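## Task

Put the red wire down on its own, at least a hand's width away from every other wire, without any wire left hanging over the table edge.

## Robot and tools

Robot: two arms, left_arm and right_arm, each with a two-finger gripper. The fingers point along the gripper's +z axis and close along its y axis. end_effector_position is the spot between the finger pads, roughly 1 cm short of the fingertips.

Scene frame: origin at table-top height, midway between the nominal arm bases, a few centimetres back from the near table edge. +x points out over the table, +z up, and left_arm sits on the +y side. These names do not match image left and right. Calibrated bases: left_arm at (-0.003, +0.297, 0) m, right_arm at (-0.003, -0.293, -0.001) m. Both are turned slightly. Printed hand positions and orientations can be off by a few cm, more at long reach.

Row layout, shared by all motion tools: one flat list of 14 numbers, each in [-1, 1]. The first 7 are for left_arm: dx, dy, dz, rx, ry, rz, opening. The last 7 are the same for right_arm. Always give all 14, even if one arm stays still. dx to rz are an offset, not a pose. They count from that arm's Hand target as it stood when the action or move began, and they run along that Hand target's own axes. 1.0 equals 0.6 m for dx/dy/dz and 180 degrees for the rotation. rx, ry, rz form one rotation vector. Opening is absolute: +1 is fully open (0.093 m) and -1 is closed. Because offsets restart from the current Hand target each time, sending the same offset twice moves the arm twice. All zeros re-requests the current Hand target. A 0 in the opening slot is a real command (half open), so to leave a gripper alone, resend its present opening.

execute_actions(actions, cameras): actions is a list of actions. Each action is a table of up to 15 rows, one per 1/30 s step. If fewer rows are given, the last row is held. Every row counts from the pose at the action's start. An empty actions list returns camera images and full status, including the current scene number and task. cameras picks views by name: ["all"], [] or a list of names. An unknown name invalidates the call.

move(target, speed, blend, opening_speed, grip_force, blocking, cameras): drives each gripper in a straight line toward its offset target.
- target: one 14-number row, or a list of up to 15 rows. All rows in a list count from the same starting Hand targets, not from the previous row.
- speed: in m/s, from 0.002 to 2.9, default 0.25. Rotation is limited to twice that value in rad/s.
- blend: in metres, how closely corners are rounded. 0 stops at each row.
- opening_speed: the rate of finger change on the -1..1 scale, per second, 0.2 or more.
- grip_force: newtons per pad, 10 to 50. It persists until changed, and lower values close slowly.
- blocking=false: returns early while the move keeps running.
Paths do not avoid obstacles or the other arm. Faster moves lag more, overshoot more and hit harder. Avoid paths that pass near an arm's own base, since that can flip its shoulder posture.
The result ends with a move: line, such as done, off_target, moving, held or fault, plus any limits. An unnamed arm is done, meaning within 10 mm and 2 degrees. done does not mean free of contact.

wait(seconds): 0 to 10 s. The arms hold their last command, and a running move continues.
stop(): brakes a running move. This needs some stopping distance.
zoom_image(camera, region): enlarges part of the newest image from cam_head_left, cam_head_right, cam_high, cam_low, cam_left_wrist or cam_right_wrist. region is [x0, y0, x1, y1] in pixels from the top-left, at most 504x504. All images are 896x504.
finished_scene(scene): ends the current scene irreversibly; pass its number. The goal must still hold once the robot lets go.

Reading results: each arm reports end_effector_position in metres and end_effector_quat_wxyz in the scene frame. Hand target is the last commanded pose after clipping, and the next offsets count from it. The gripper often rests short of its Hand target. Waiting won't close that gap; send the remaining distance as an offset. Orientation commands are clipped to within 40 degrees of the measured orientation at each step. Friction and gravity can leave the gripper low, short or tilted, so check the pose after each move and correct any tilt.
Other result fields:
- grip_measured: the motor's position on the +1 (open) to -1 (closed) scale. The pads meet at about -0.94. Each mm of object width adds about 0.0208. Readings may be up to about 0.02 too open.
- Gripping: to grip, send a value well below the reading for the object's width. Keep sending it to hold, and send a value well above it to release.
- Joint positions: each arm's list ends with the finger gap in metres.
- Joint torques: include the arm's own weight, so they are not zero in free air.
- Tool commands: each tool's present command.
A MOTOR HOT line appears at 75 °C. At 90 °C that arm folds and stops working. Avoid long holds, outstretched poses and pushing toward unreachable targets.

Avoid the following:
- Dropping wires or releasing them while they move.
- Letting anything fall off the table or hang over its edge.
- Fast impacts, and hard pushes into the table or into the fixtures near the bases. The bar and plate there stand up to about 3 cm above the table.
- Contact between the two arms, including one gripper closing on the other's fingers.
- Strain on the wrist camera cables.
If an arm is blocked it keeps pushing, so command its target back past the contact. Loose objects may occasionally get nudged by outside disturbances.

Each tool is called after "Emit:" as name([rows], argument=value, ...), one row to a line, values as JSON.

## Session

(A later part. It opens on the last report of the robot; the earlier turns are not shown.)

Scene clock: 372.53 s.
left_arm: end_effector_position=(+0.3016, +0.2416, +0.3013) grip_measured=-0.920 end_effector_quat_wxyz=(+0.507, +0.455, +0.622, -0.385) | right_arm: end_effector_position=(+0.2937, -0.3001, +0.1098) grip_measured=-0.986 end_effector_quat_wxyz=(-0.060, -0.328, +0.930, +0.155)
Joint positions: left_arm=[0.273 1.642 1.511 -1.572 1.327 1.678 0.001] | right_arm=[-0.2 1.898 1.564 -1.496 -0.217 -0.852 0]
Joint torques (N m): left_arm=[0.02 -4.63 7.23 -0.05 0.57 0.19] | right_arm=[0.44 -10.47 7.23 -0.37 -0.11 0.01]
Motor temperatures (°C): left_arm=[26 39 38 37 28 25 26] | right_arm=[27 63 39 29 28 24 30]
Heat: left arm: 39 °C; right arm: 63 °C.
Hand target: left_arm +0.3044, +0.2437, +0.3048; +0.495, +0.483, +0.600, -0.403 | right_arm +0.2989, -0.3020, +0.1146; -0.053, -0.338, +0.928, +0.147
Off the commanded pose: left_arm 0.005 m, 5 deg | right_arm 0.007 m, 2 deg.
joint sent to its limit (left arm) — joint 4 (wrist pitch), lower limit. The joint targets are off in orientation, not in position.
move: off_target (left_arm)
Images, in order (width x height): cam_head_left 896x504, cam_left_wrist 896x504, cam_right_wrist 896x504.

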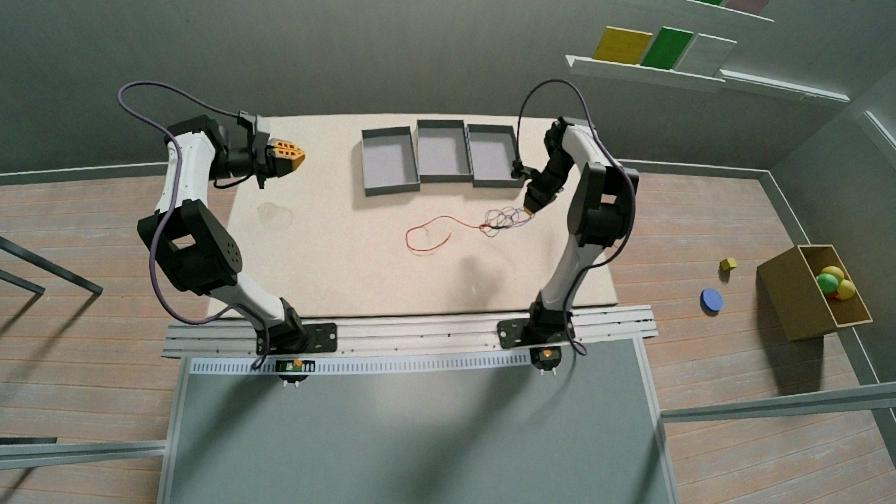

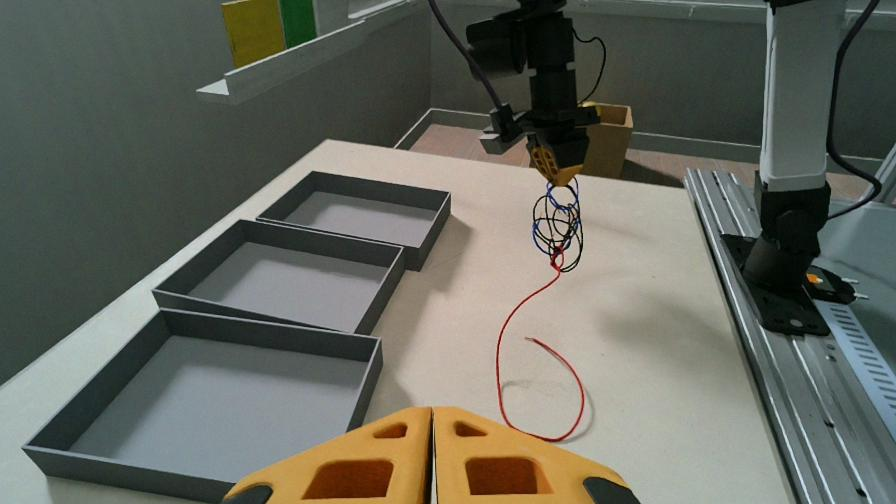

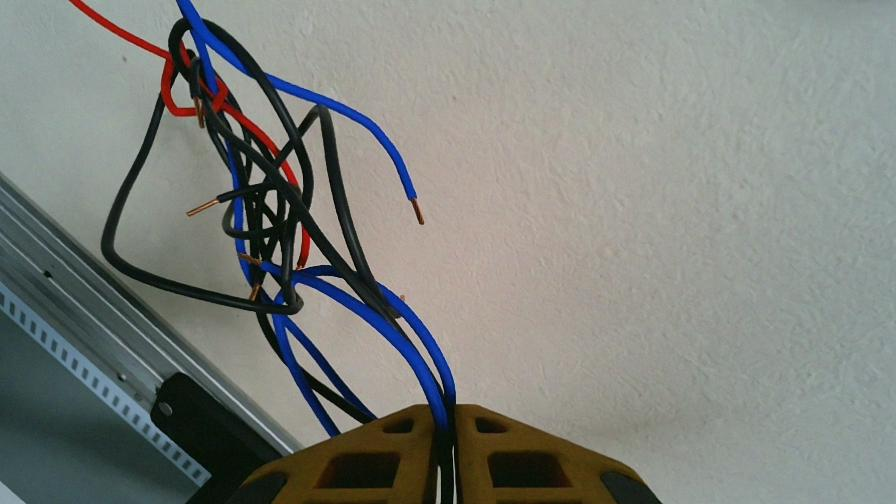

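Emit:
move(target=[0.138,-0.1,0.35,0,0.25,0,-0.2,-0.094,0.116,0.09,-0.064,-0.387,-0.235,-1], speed=0.15, cameras=["all"])

Emit:
zoom_image(camera="cam_left_wrist", region=[196, 0, 700, 504])

Scene clock: 412.70 s.
left_arm: end_effector_position=(+0.2798, +0.0498, +0.1794) grip_measured=-0.202 end_effector_quat_wxyz=(+0.221, +0.601, +0.744, -0.189) | right_arm: end_effector_position=(+0.2893, -0.2057, +0.0839) grip_measured=-0.986 end_effector_quat_wxyz=(+0.490, -0.487, +0.607, +0.392)
Joint positions: left_arm=[-0.601 1.656 1.405 -0.946 0.401 0.723 0.036] | right_arm=[-0.332 1.891 0.893 -0.839 -1.348 -1.841 0]
Joint torques (N m): left_arm=[-0.7 -5.14 8.31 1.2 0.19 -0.13] | right_arm=[0.95 -7.61 3.69 -0.19 -0.92 0.01]
Motor temperatures (°C): left_arm=[25 37 38 34 28 25 26] | right_arm=[26 61 41 28 27 24 30]
Heat: left arm: 38 °C; right arm: 61 °C.
Hand target: left_arm +0.2852, +0.0442, +0.1848; +0.228, +0.600, +0.744, -0.187 | right_arm +0.2887, -0.2023, +0.0847; +0.495, -0.482, +0.600, +0.403
Off the commanded pose: left_arm 0.009 m, 1 deg | right_arm 0.004 m, 2 deg.
move: done

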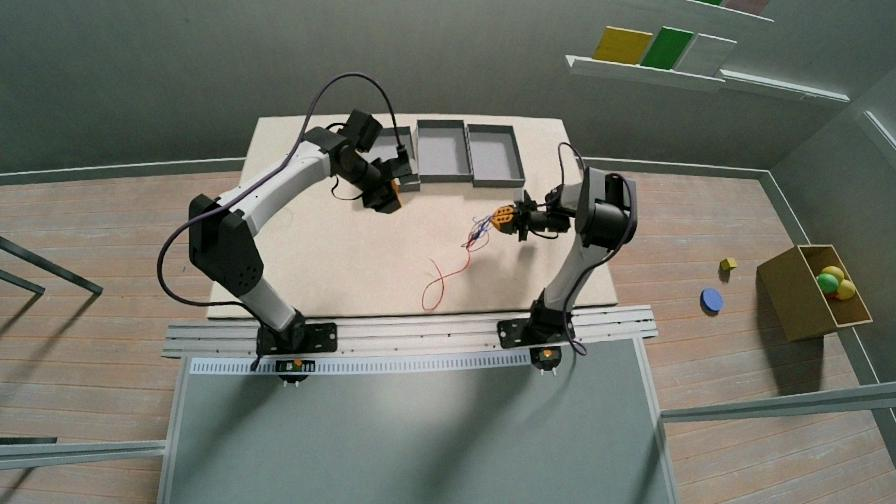

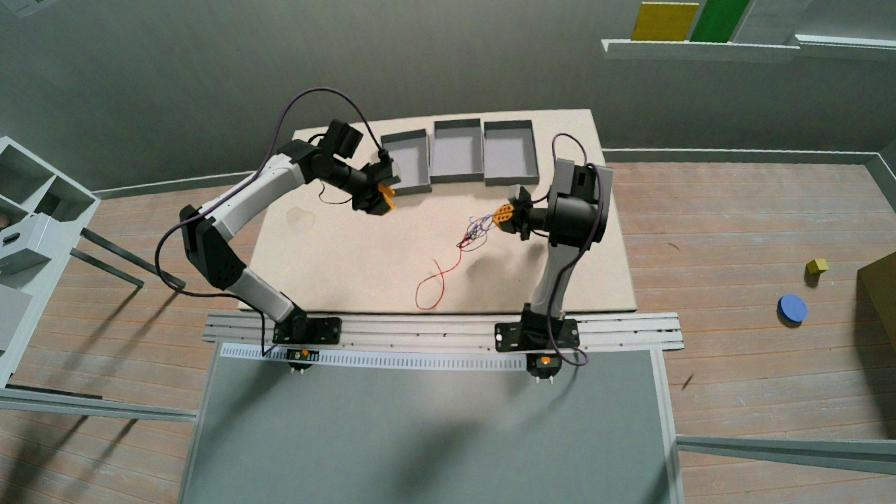

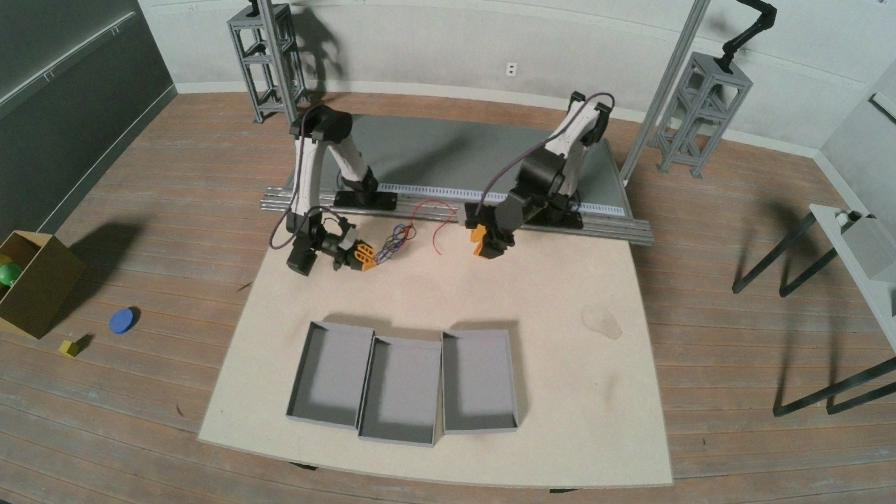

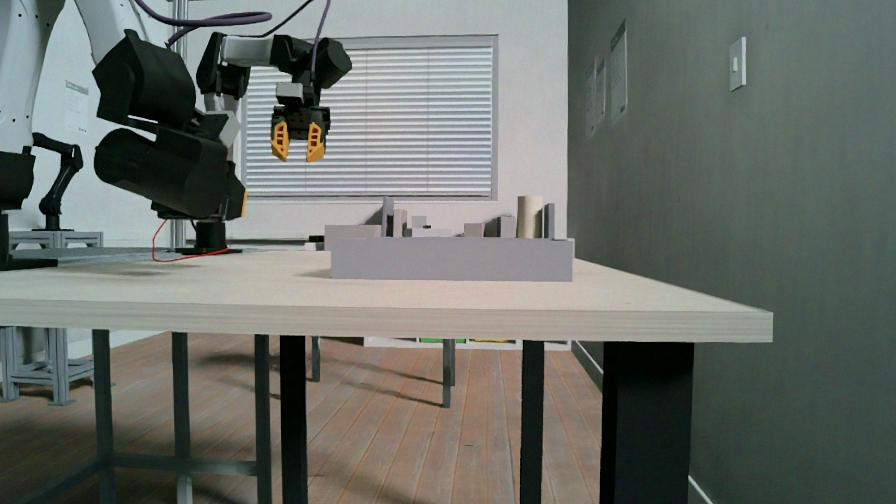

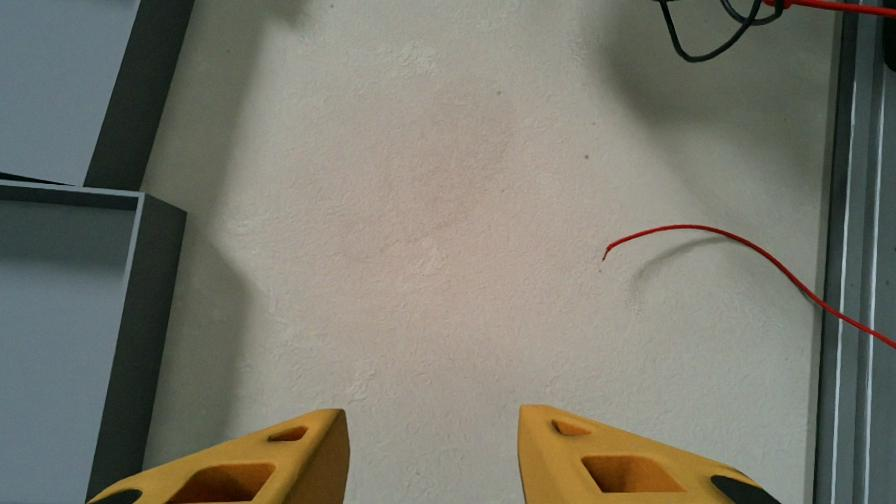

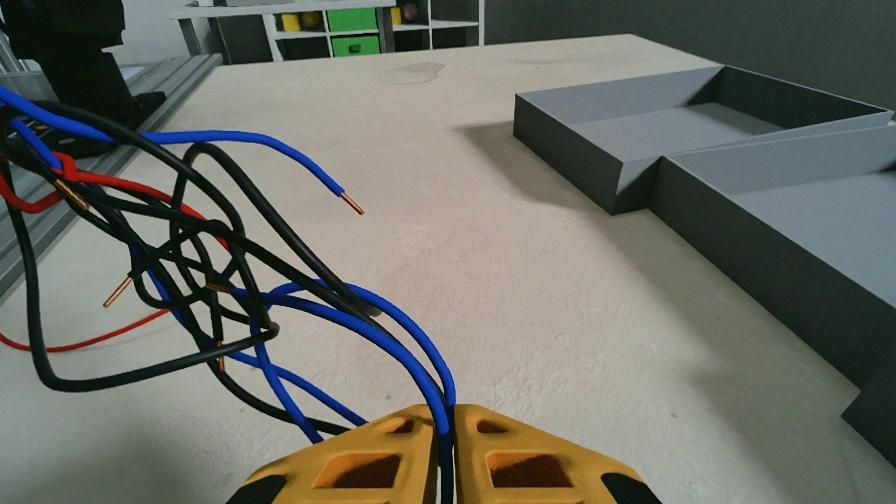

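Scaled by 1.000.

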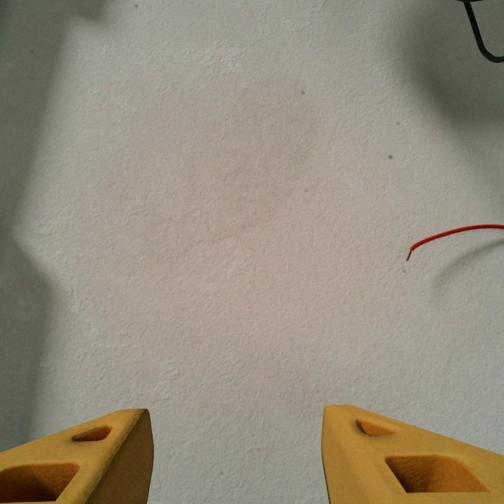

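Emit:
move(target=[-0.118,-0.048,0.081,0,0,0,-0.2,-0.005,-0.098,0.02,0,0,0,-1], speed=0.12, cameras=["cam_head_left","cam_left_wrist","cam_right_wrist"])

Emit:
zoom_image(camera="cam_left_wrist", region=[392, 0, 896, 504])

Scene clock: 421.23 s.
left_arm: end_effector_position=(+0.2665, -0.0363, +0.1778) grip_measured=-0.202 end_effector_quat_wxyz=(+0.210, +0.604, +0.746, -0.187) | right_arm: end_effector_position=(+0.3459, -0.2056, +0.0824) grip_measured=-0.986 end_effector_quat_wxyz=(+0.489, -0.487, +0.606, +0.396)
Joint positions: left_arm=[-0.823 1.82 1.579 -0.904 0.31 0.512 0.036] | right_arm=[-0.284 2.019 1.09 -0.726 -1.358 -1.651 0]
Joint torques (N m): left_arm=[-0.36 -6.37 8.4 1.58 0.14 -0.13] | right_arm=[1.05 -10.03 4.74 0.35 -0.87 0.26]
Motor temperatures (°C): left_arm=[25 37 39 35 28 25 26] | right_arm=[26 58 40 28 28 24 30]
Heat: left arm: 39 °C; right arm: 58 °C.
Hand target: left_arm +0.2750, -0.0457, +0.1846; +0.228, +0.600, +0.744, -0.187 | right_arm +0.3487, -0.2026, +0.0851; +0.495, -0.482, +0.600, +0.403
Off the commanded pose: left_arm 0.015 m, 2 deg | right_arm 0.005 m, 1 deg.
move: off_target (left_arm)
Images, in order (width x height): cam_head_left 896x504, cam_left_wrist 896x504, cam_right_wrist 896x504.

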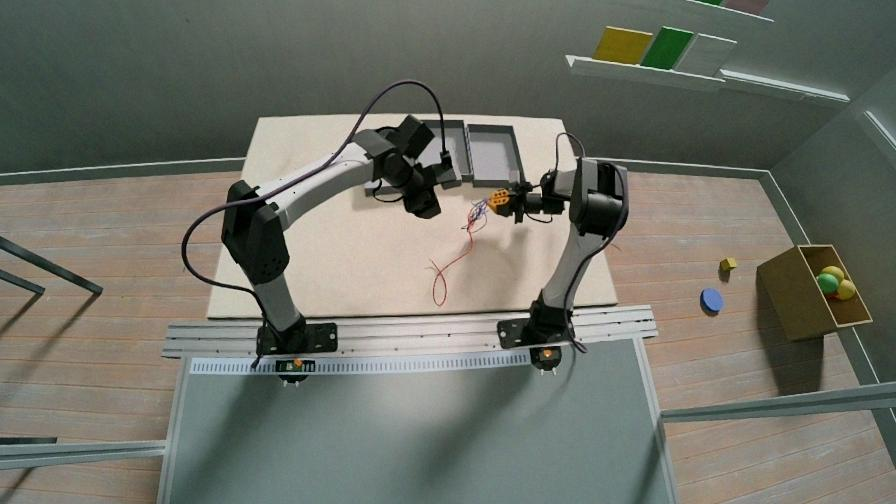

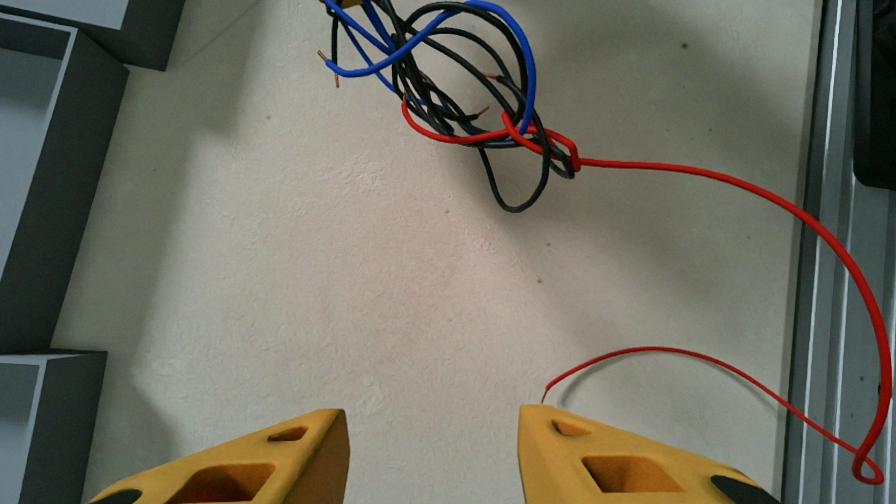

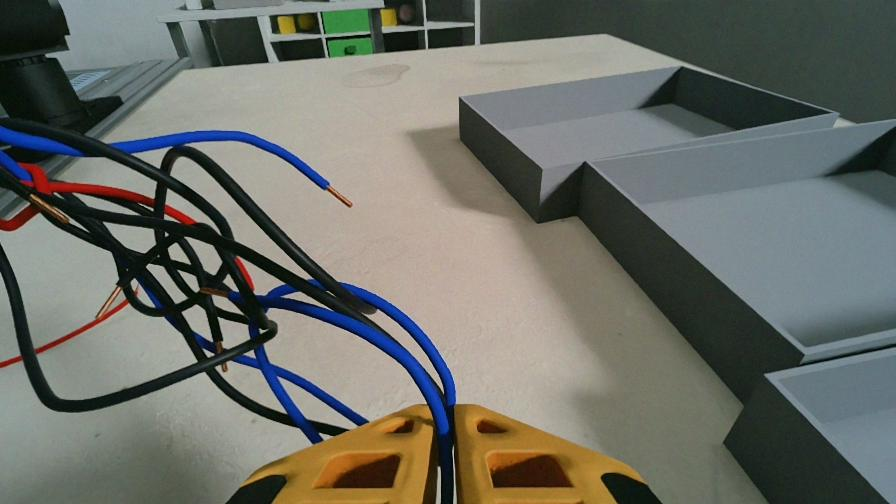

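Scaled by 1.000.

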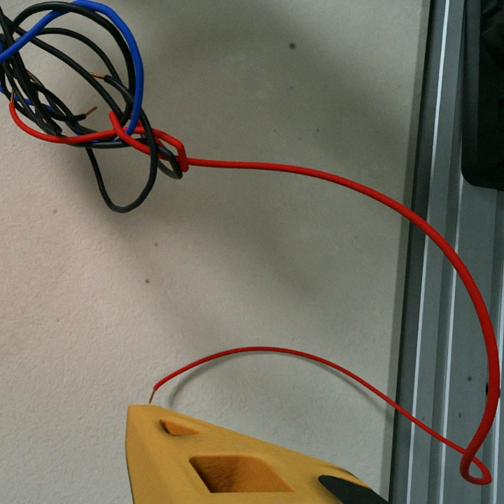

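Emit:
move(target=[-0.026,0,0.204,0,0,-0.317,-0.52,0,0,0,0,0,0,-1], speed=0.12, cameras=["cam_head_left","cam_left_wrist","cam_right_wrist"])

Emit:
zoom_image(camera="cam_left_wrist", region=[196, 0, 700, 504])

Scene clock: 439.27 s.
left_arm: end_effector_position=(+0.2843, -0.1129, +0.0861) grip_measured=-0.518 end_effector_quat_wxyz=(+0.093, +0.173, +0.945, -0.263) | right_arm: end_effector_position=(+0.3459, -0.2056, +0.0824) grip_measured=-0.986 end_effector_quat_wxyz=(+0.489, -0.487, +0.606, +0.396)
Joint positions: left_arm=[-0.918 2.116 1.612 -0.621 0.269 -0.575 0.02] | right_arm=[-0.284 2.019 1.09 -0.725 -1.358 -1.65 0]
Joint torques (N m): left_arm=[-0.88 -8.42 8.54 1.72 0.03 -0.13] | right_arm=[1.11 -9.8 4.92 0.17 -0.89 0.3]
Motor temperatures (°C): left_arm=[25 38 40 36 28 25 26] | right_arm=[26 56 38 28 28 23 30]
Heat: left arm: 40 °C; right arm: 56 °C.
Hand target: left_arm +0.2916, -0.1260, +0.0924; +0.111, +0.172, +0.940, -0.273 | right_arm +0.3485, -0.2027, +0.0851; +0.494, -0.482, +0.600, +0.404
Off the commanded pose: left_arm 0.016 m, 2 deg | right_arm 0.005 m, 1 deg.
move: off_target (left_arm)
Images, in order (width x height): cam_head_left 896x504, cam_left_wrist 896x504, cam_right_wrist 896x504.

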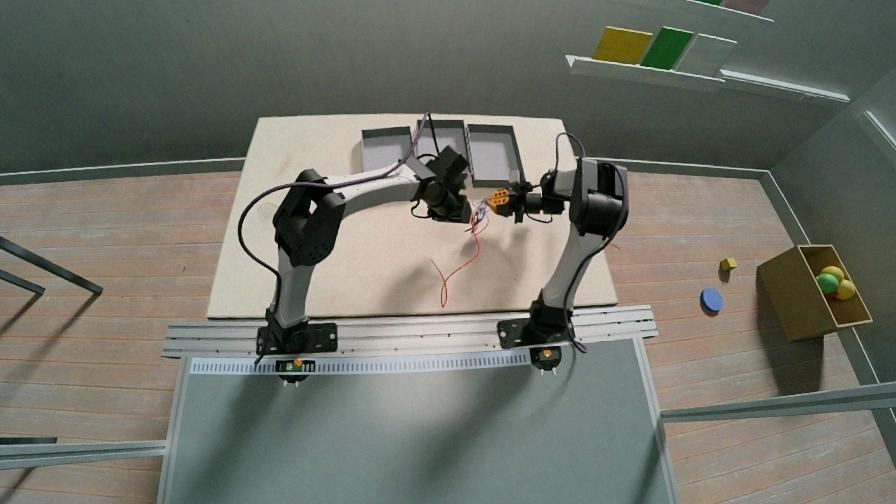

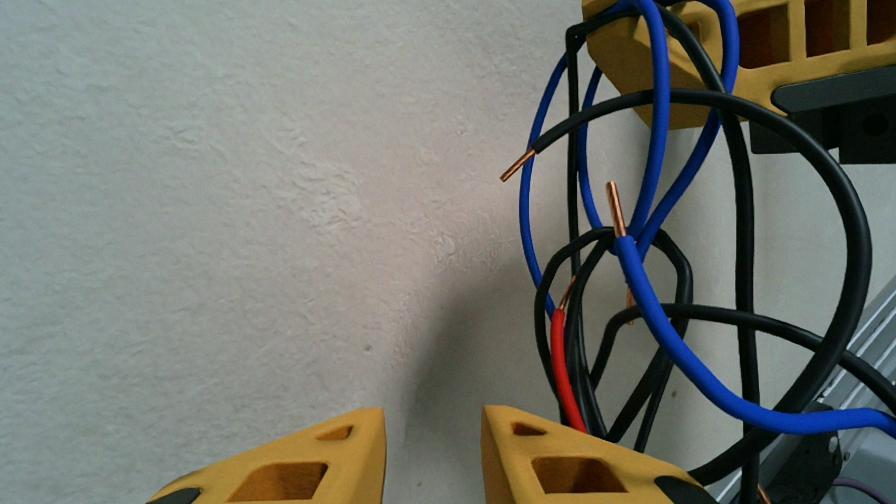

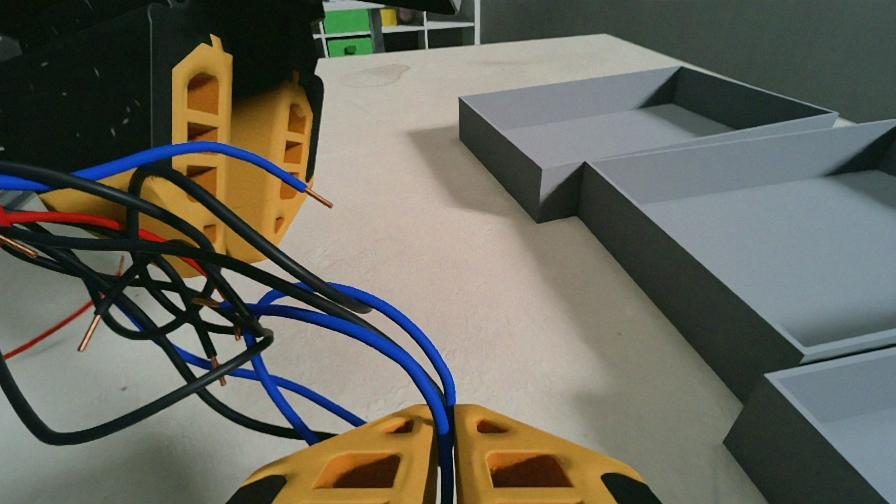

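Scaled by 1.000.

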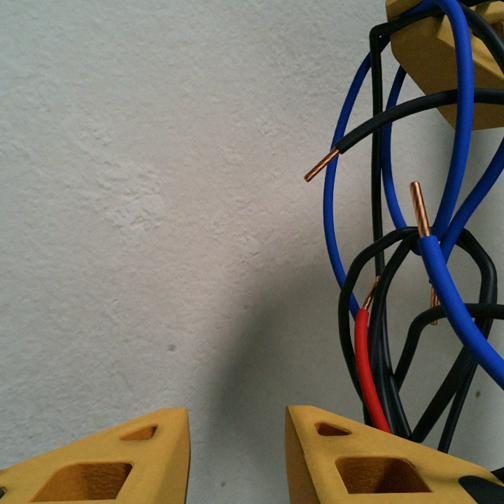

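Emit:
move(target=[0,0,-0.1,0,0,0,-0.3,0,0,0,0,0,0,-1], speed=0.15, cameras=["cam_left_wrist"])

Emit:
zoom_image(camera="cam_left_wrist", region=[392, 0, 896, 504])

Scene clock: 450.83 s.
left_arm: end_effector_position=(+0.2797, -0.0883, +0.1145) grip_measured=-0.302 end_effector_quat_wxyz=(+0.086, +0.163, +0.950, -0.252) | right_arm: end_effector_position=(+0.3459, -0.2056, +0.0824) grip_measured=-0.986 end_effector_quat_wxyz=(+0.489, -0.487, +0.606, +0.396)
Joint positions: left_arm=[-0.893 2.031 1.615 -0.739 0.269 -0.568 0.031] | right_arm=[-0.284 2.019 1.09 -0.725 -1.358 -1.65 0]
Joint torques (N m): left_arm=[0.17 -12.03 7.98 1.33 0.2 0.16] | right_arm=[1.21 -9.94 4.63 0.22 -0.87 0.27]
Motor temperatures (°C): left_arm=[25 41 40 36 28 25 26] | right_arm=[26 56 38 27 28 23 31]
Heat: left arm: 41 °C; right arm: 56 °C.
Hand target: left_arm +0.2850, -0.0927, +0.1419; +0.111, +0.172, +0.940, -0.273 | right_arm +0.3485, -0.2027, +0.0851; +0.494, -0.482, +0.600, +0.404
Off the commanded pose: left_arm 0.028 m, 4 deg | right_arm 0.005 m, 1 deg.
move: off_target (left_arm)
Images, in order (width x height): cam_left_wrist 896x504.

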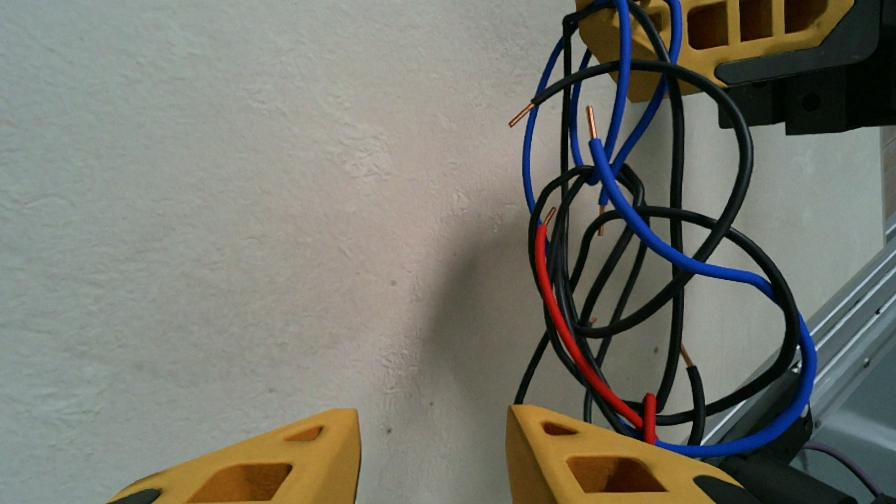

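Scaled by 1.000.

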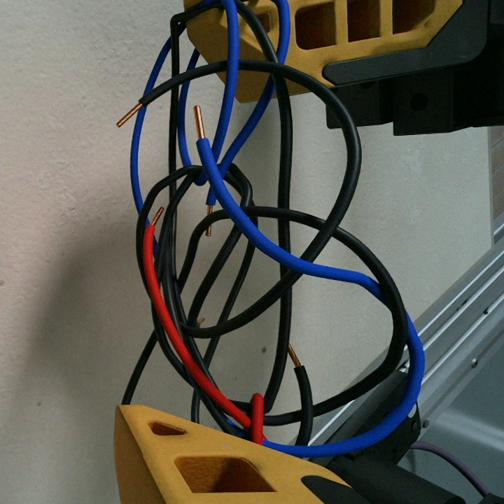

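Emit:
execute_actions(actions=[])

Emit:
zoom_image(camera="cam_right_wrist", region=[0, 80, 420, 450])

Emit:
zoom_image(camera="cam_head_right", region=[400, 150, 540, 300])

Emit:
zoom_image(camera="cam_low", region=[160, 120, 400, 300])

Scene clock: 455.33 s.
left_arm: end_effector_position=(+0.2797, -0.0882, +0.1145) grip_measured=-0.302 end_effector_quat_wxyz=(+0.086, +0.163, +0.950, -0.252) | right_arm: end_effector_position=(+0.3459, -0.2056, +0.0824) grip_measured=-0.986 end_effector_quat_wxyz=(+0.489, -0.487, +0.606, +0.396)
Joint positions: left_arm=[-0.893 2.031 1.615 -0.739 0.269 -0.568 0.031] | right_arm=[-0.284 2.019 1.09 -0.725 -1.358 -1.65 0]
Joint velocities: within noise
Joint torques (N m): left_arm=[0.21 -12.03 7.91 1.34 0.19 0.15] | right_arm=[0.94 -9.81 4.96 0.2 -0.85 0.26]
Motor temperatures (°C): left_arm=[25 44 41 36 28 25 26] | right_arm=[26 56 38 27 28 23 31]
Heat: left arm: 44 °C; right arm: 56 °C.
Hand target: left_arm +0.2850, -0.0927, +0.1419; +0.111, +0.172, +0.940, -0.273 | right_arm +0.3485, -0.2027, +0.0851; +0.494, -0.482, +0.600, +0.404
Tool commands: left_gripper/opening=-0.3 right_gripper/opening=-1.0
Off the commanded pose: left_arm 0.028 m, 4 deg | right_arm 0.005 m, 1 deg.

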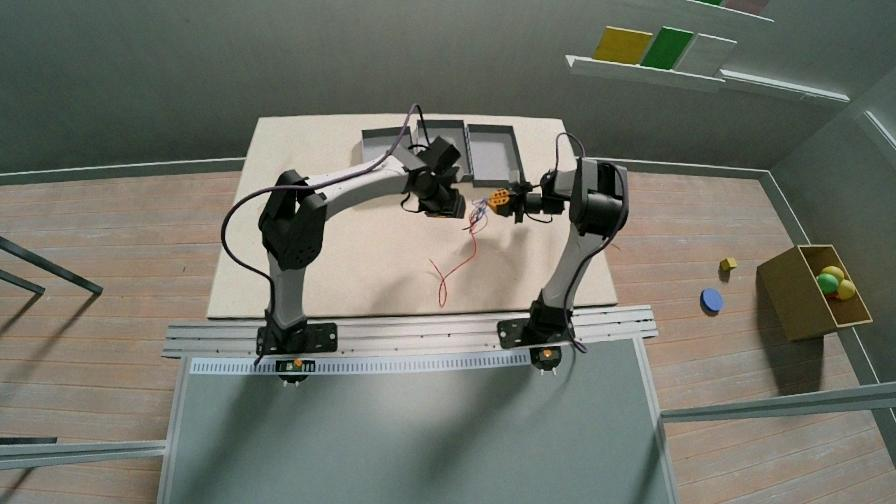

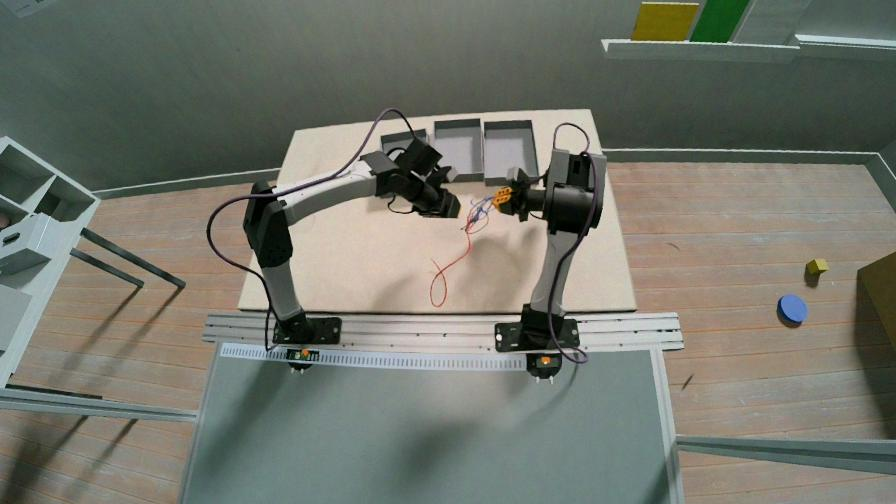

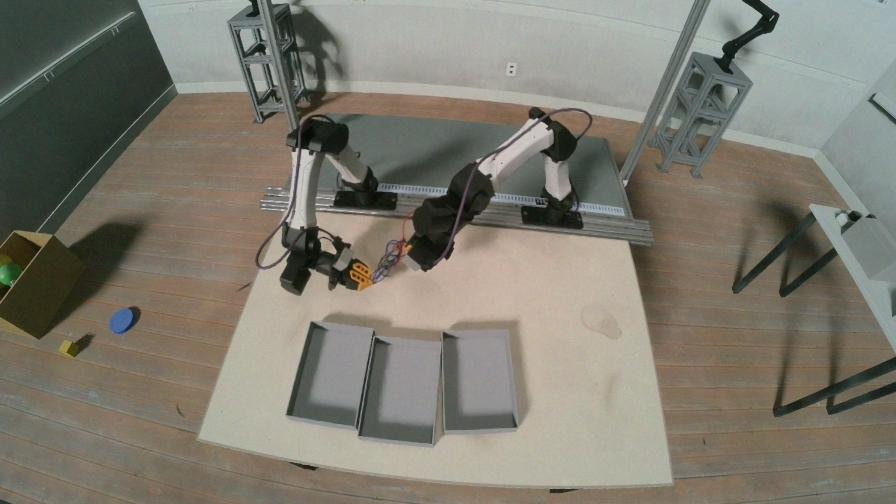

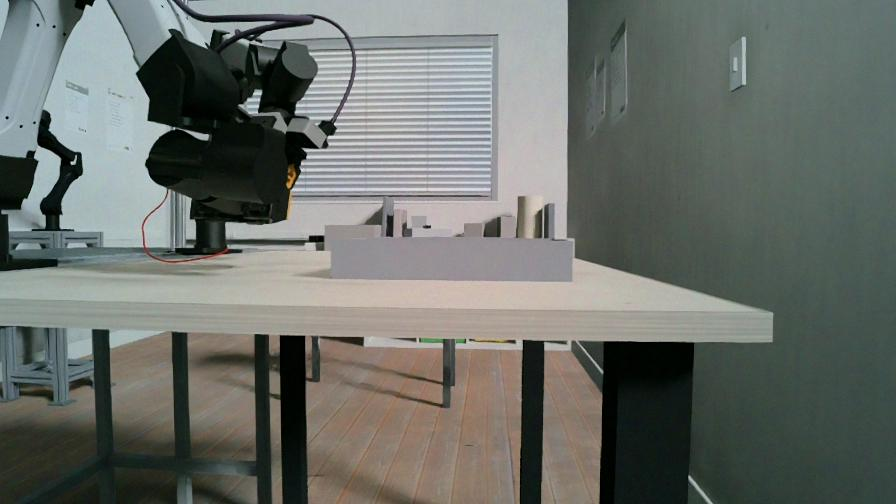

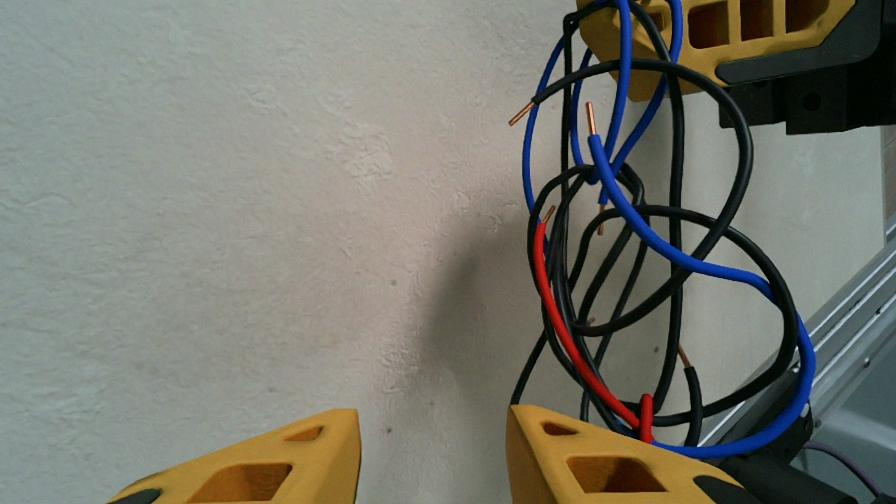

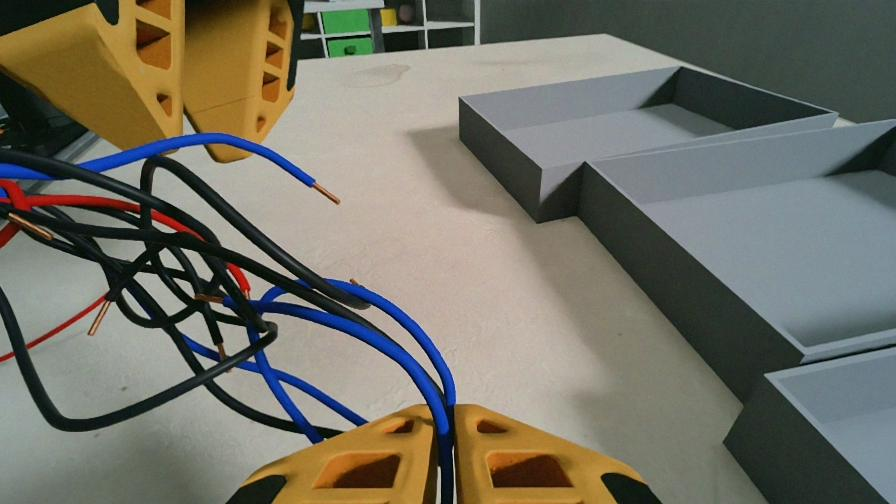

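Scaled by 1.200 from the camera's 896x504 image, which has a finer 1280x720 frame.

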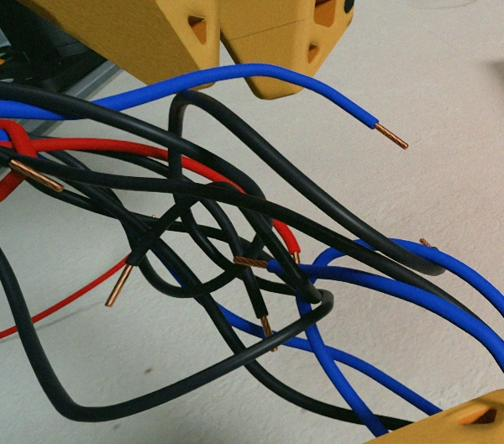

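Scaled by 3.360 from the camera's 896x504 image, which has a finer 1280x720 frame.

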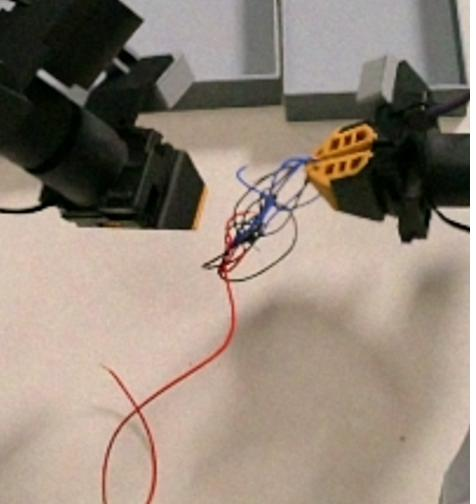

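Scaled by 2.100 from the camera's 896x504 image, which has a finer 1280x720 frame.

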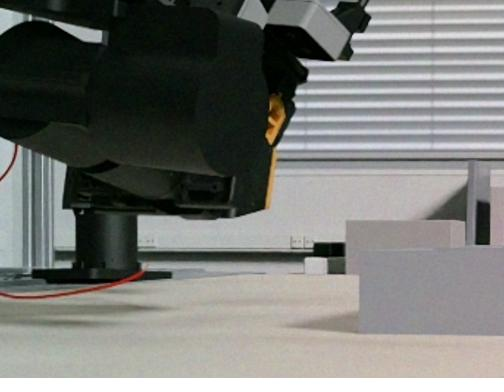

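Emit:
move(target=[0.035,-0.073,0.029,0,0,0,-0.3,0,0,0,0,0,0,-1], speed=0.12, cameras=["cam_left_wrist","cam_right_wrist"])

Emit:
zoom_image(camera="cam_left_wrist", region=[292, 100, 696, 504])

Scene clock: 470.37 s.
left_arm: end_effector_position=(+0.2423, -0.1226, +0.1255) grip_measured=-0.302 end_effector_quat_wxyz=(+0.088, +0.177, +0.946, -0.256) | right_arm: end_effector_position=(+0.3459, -0.2056, +0.0824) grip_measured=-0.986 end_effector_quat_wxyz=(+0.489, -0.487, +0.606, +0.396)
Joint positions: left_arm=[-1.011 2.031 1.649 -0.739 0.229 -0.651 0.031] | right_arm=[-0.284 2.019 1.09 -0.725 -1.358 -1.65 0]
Joint torques (N m): left_arm=[0.01 -9.74 8.35 1.6 0.01 -0.14] | right_arm=[1.1 -9.65 4.86 0.2 -0.89 0.2]
Motor temperatures (°C): left_arm=[25 53 43 36 28 25 26] | right_arm=[26 55 37 27 28 23 31]
Heat: left arm: 53 °C; right arm: 55 °C.
Hand target: left_arm +0.2508, -0.1315, +0.1420; +0.111, +0.172, +0.940, -0.273 | right_arm +0.3485, -0.2027, +0.0851; +0.494, -0.482, +0.600, +0.404
Off the commanded pose: left_arm 0.021 m, 3 deg | right_arm 0.005 m, 1 deg.
move: off_target (left_arm)
Images, in order (width x height): cam_left_wrist 896x504, cam_right_wrist 896x504.

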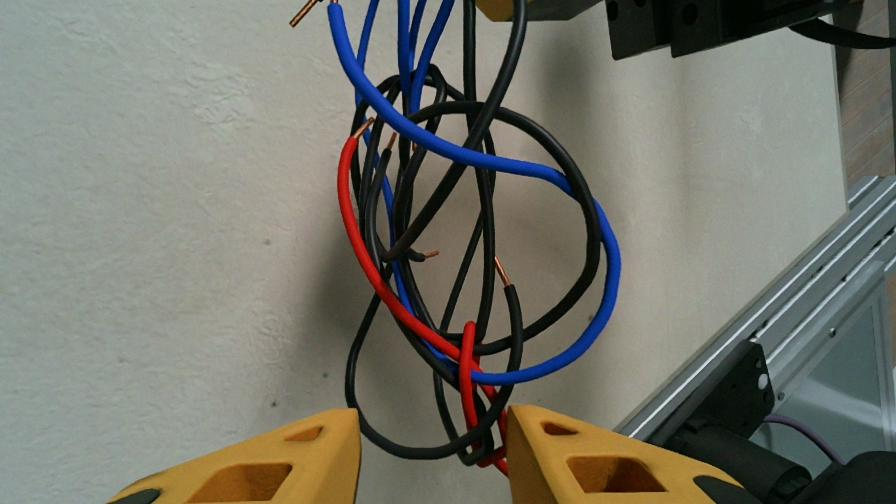

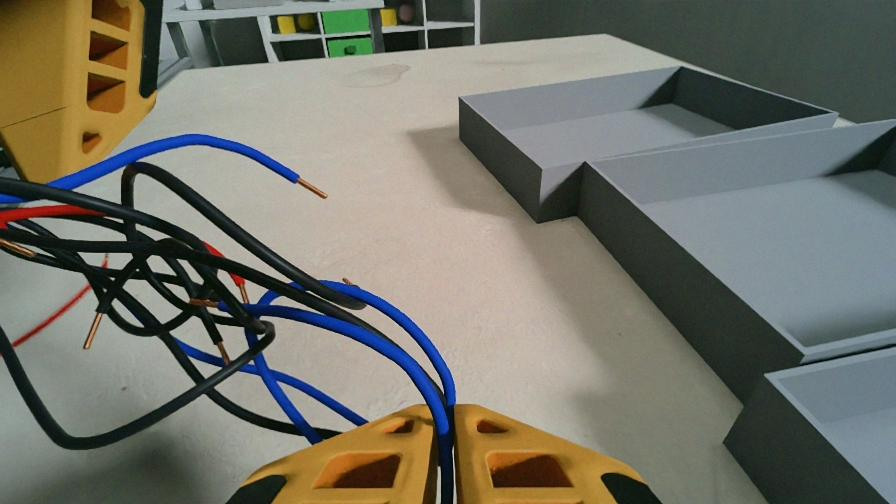

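Scaled by 1.248 from the camera's 896x504 image, which has a finer 1280x720 frame.

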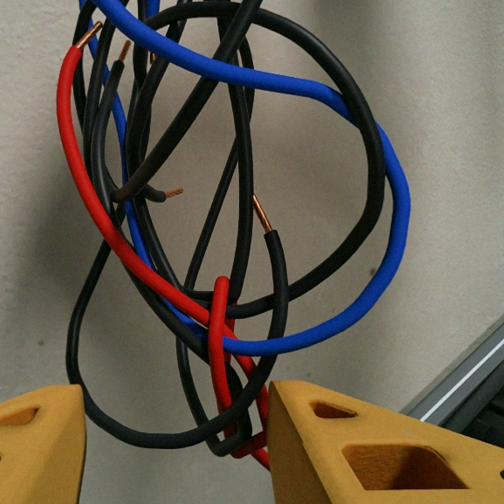

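Emit:
move(target=[0.02,-0.009,0.045,0,0,0,-0.66,0,0,0,0,0,0,-1], speed=0.08, cameras=["cam_left_wrist"])

Emit:
zoom_image(camera="cam_left_wrist", region=[292, 200, 596, 504])

Scene clock: 484.93 s.
left_arm: end_effector_position=(+0.2387, -0.1427, +0.1258) grip_measured=-0.658 end_effector_quat_wxyz=(+0.106, +0.177, +0.940, -0.273) | right_arm: end_effector_position=(+0.3459, -0.2056, +0.0824) grip_measured=-0.986 end_effector_quat_wxyz=(+0.489, -0.487, +0.606, +0.396)
Joint positions: left_arm=[-1.046 2.048 1.649 -0.663 0.21 -0.687 0.014] | right_arm=[-0.284 2.019 1.09 -0.725 -1.358 -1.65 0]
Joint torques (N m): left_arm=[-0.53 -8.16 5.64 1.83 -0.02 -0.13] | right_arm=[1.07 -9.83 4.86 0.24 -0.86 0.22]
Motor temperatures (°C): left_arm=[25 54 43 37 28 25 26] | right_arm=[26 55 37 27 28 23 31]
Heat: left arm: 54 °C; right arm: 55 °C.
Hand target: left_arm +0.2408, -0.1475, +0.1188; +0.111, +0.172, +0.940, -0.273 | right_arm +0.3485, -0.2027, +0.0851; +0.494, -0.482, +0.600, +0.404
Off the commanded pose: left_arm 0.009 m, 1 deg | right_arm 0.005 m, 1 deg.
move: done
Images, in order (width x height): cam_left_wrist 896x504.

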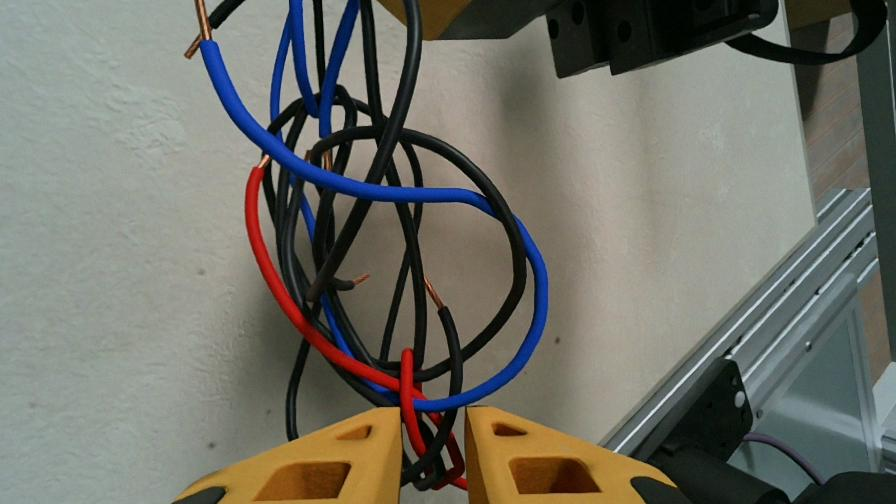

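Scaled by 1.658 from the camera's 896x504 image, which has a finer 1280x720 frame.

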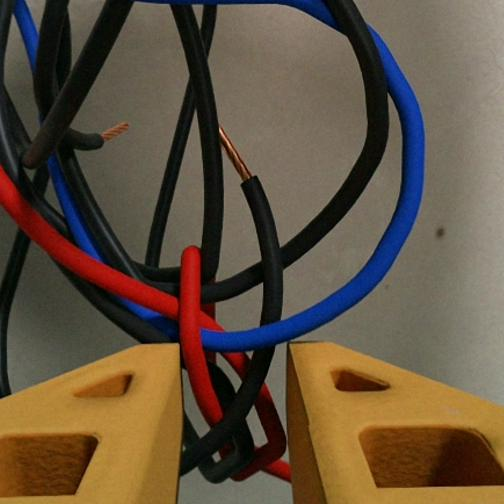

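Emit:
move(target=[0.018,0.012,0.042,0,0,0,-0.64,0,0,0,0,0,0,-1], speed=0.08, cameras=["cam_left_wrist"])

Emit:
zoom_image(camera="cam_left_wrist", region=[292, 200, 596, 504])

Scene clock: 490.17 s.
left_arm: end_effector_position=(+0.2350, -0.1474, +0.0964) grip_measured=-0.642 end_effector_quat_wxyz=(+0.104, +0.176, +0.940, -0.272) | right_arm: end_effector_position=(+0.3459, -0.2056, +0.0824) grip_measured=-0.986 end_effector_quat_wxyz=(+0.489, -0.487, +0.606, +0.396)
Joint positions: left_arm=[-1.059 2.077 1.575 -0.563 0.203 -0.701 0.014] | right_arm=[-0.284 2.019 1.09 -0.725 -1.358 -1.65 0]
Joint torques (N m): left_arm=[-0.61 -8.32 5.72 1.83 -0.03 -0.12] | right_arm=[1.11 -9.78 4.79 0.23 -0.83 0.23]
Motor temperatures (°C): left_arm=[25 53 43 37 28 25 26] | right_arm=[26 55 37 27 28 23 31]
Heat: left arm: 53 °C; right arm: 55 °C.
Hand target: left_arm +0.2366, -0.1528, +0.0912; +0.111, +0.172, +0.940, -0.273 | right_arm +0.3485, -0.2027, +0.0851; +0.494, -0.482, +0.600, +0.404
Off the commanded pose: left_arm 0.008 m, 1 deg | right_arm 0.005 m, 1 deg.
move: done
Images, in order (width x height): cam_left_wrist 896x504.

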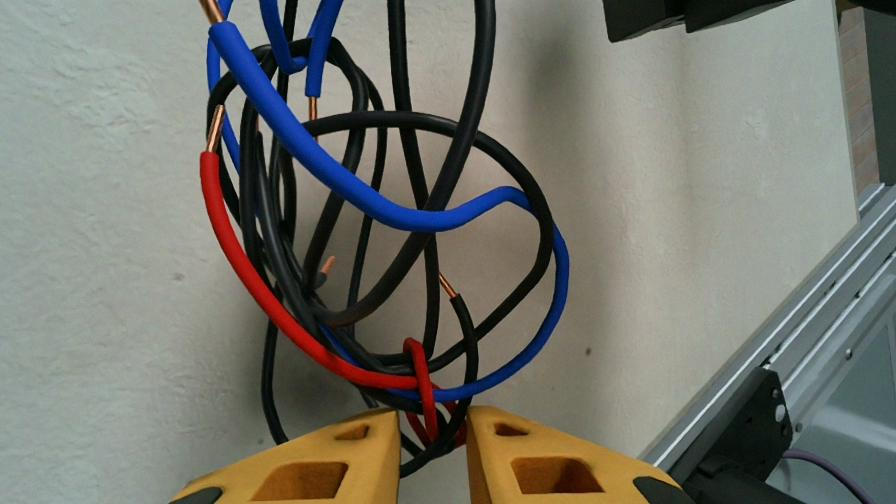

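Scaled by 1.658 from the camera's 896x504 image, which has a finer 1280x720 frame.

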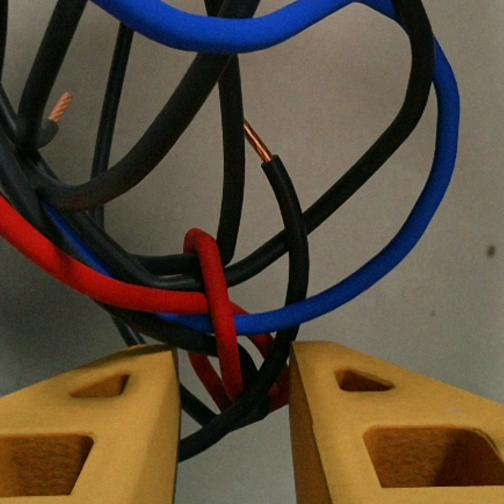

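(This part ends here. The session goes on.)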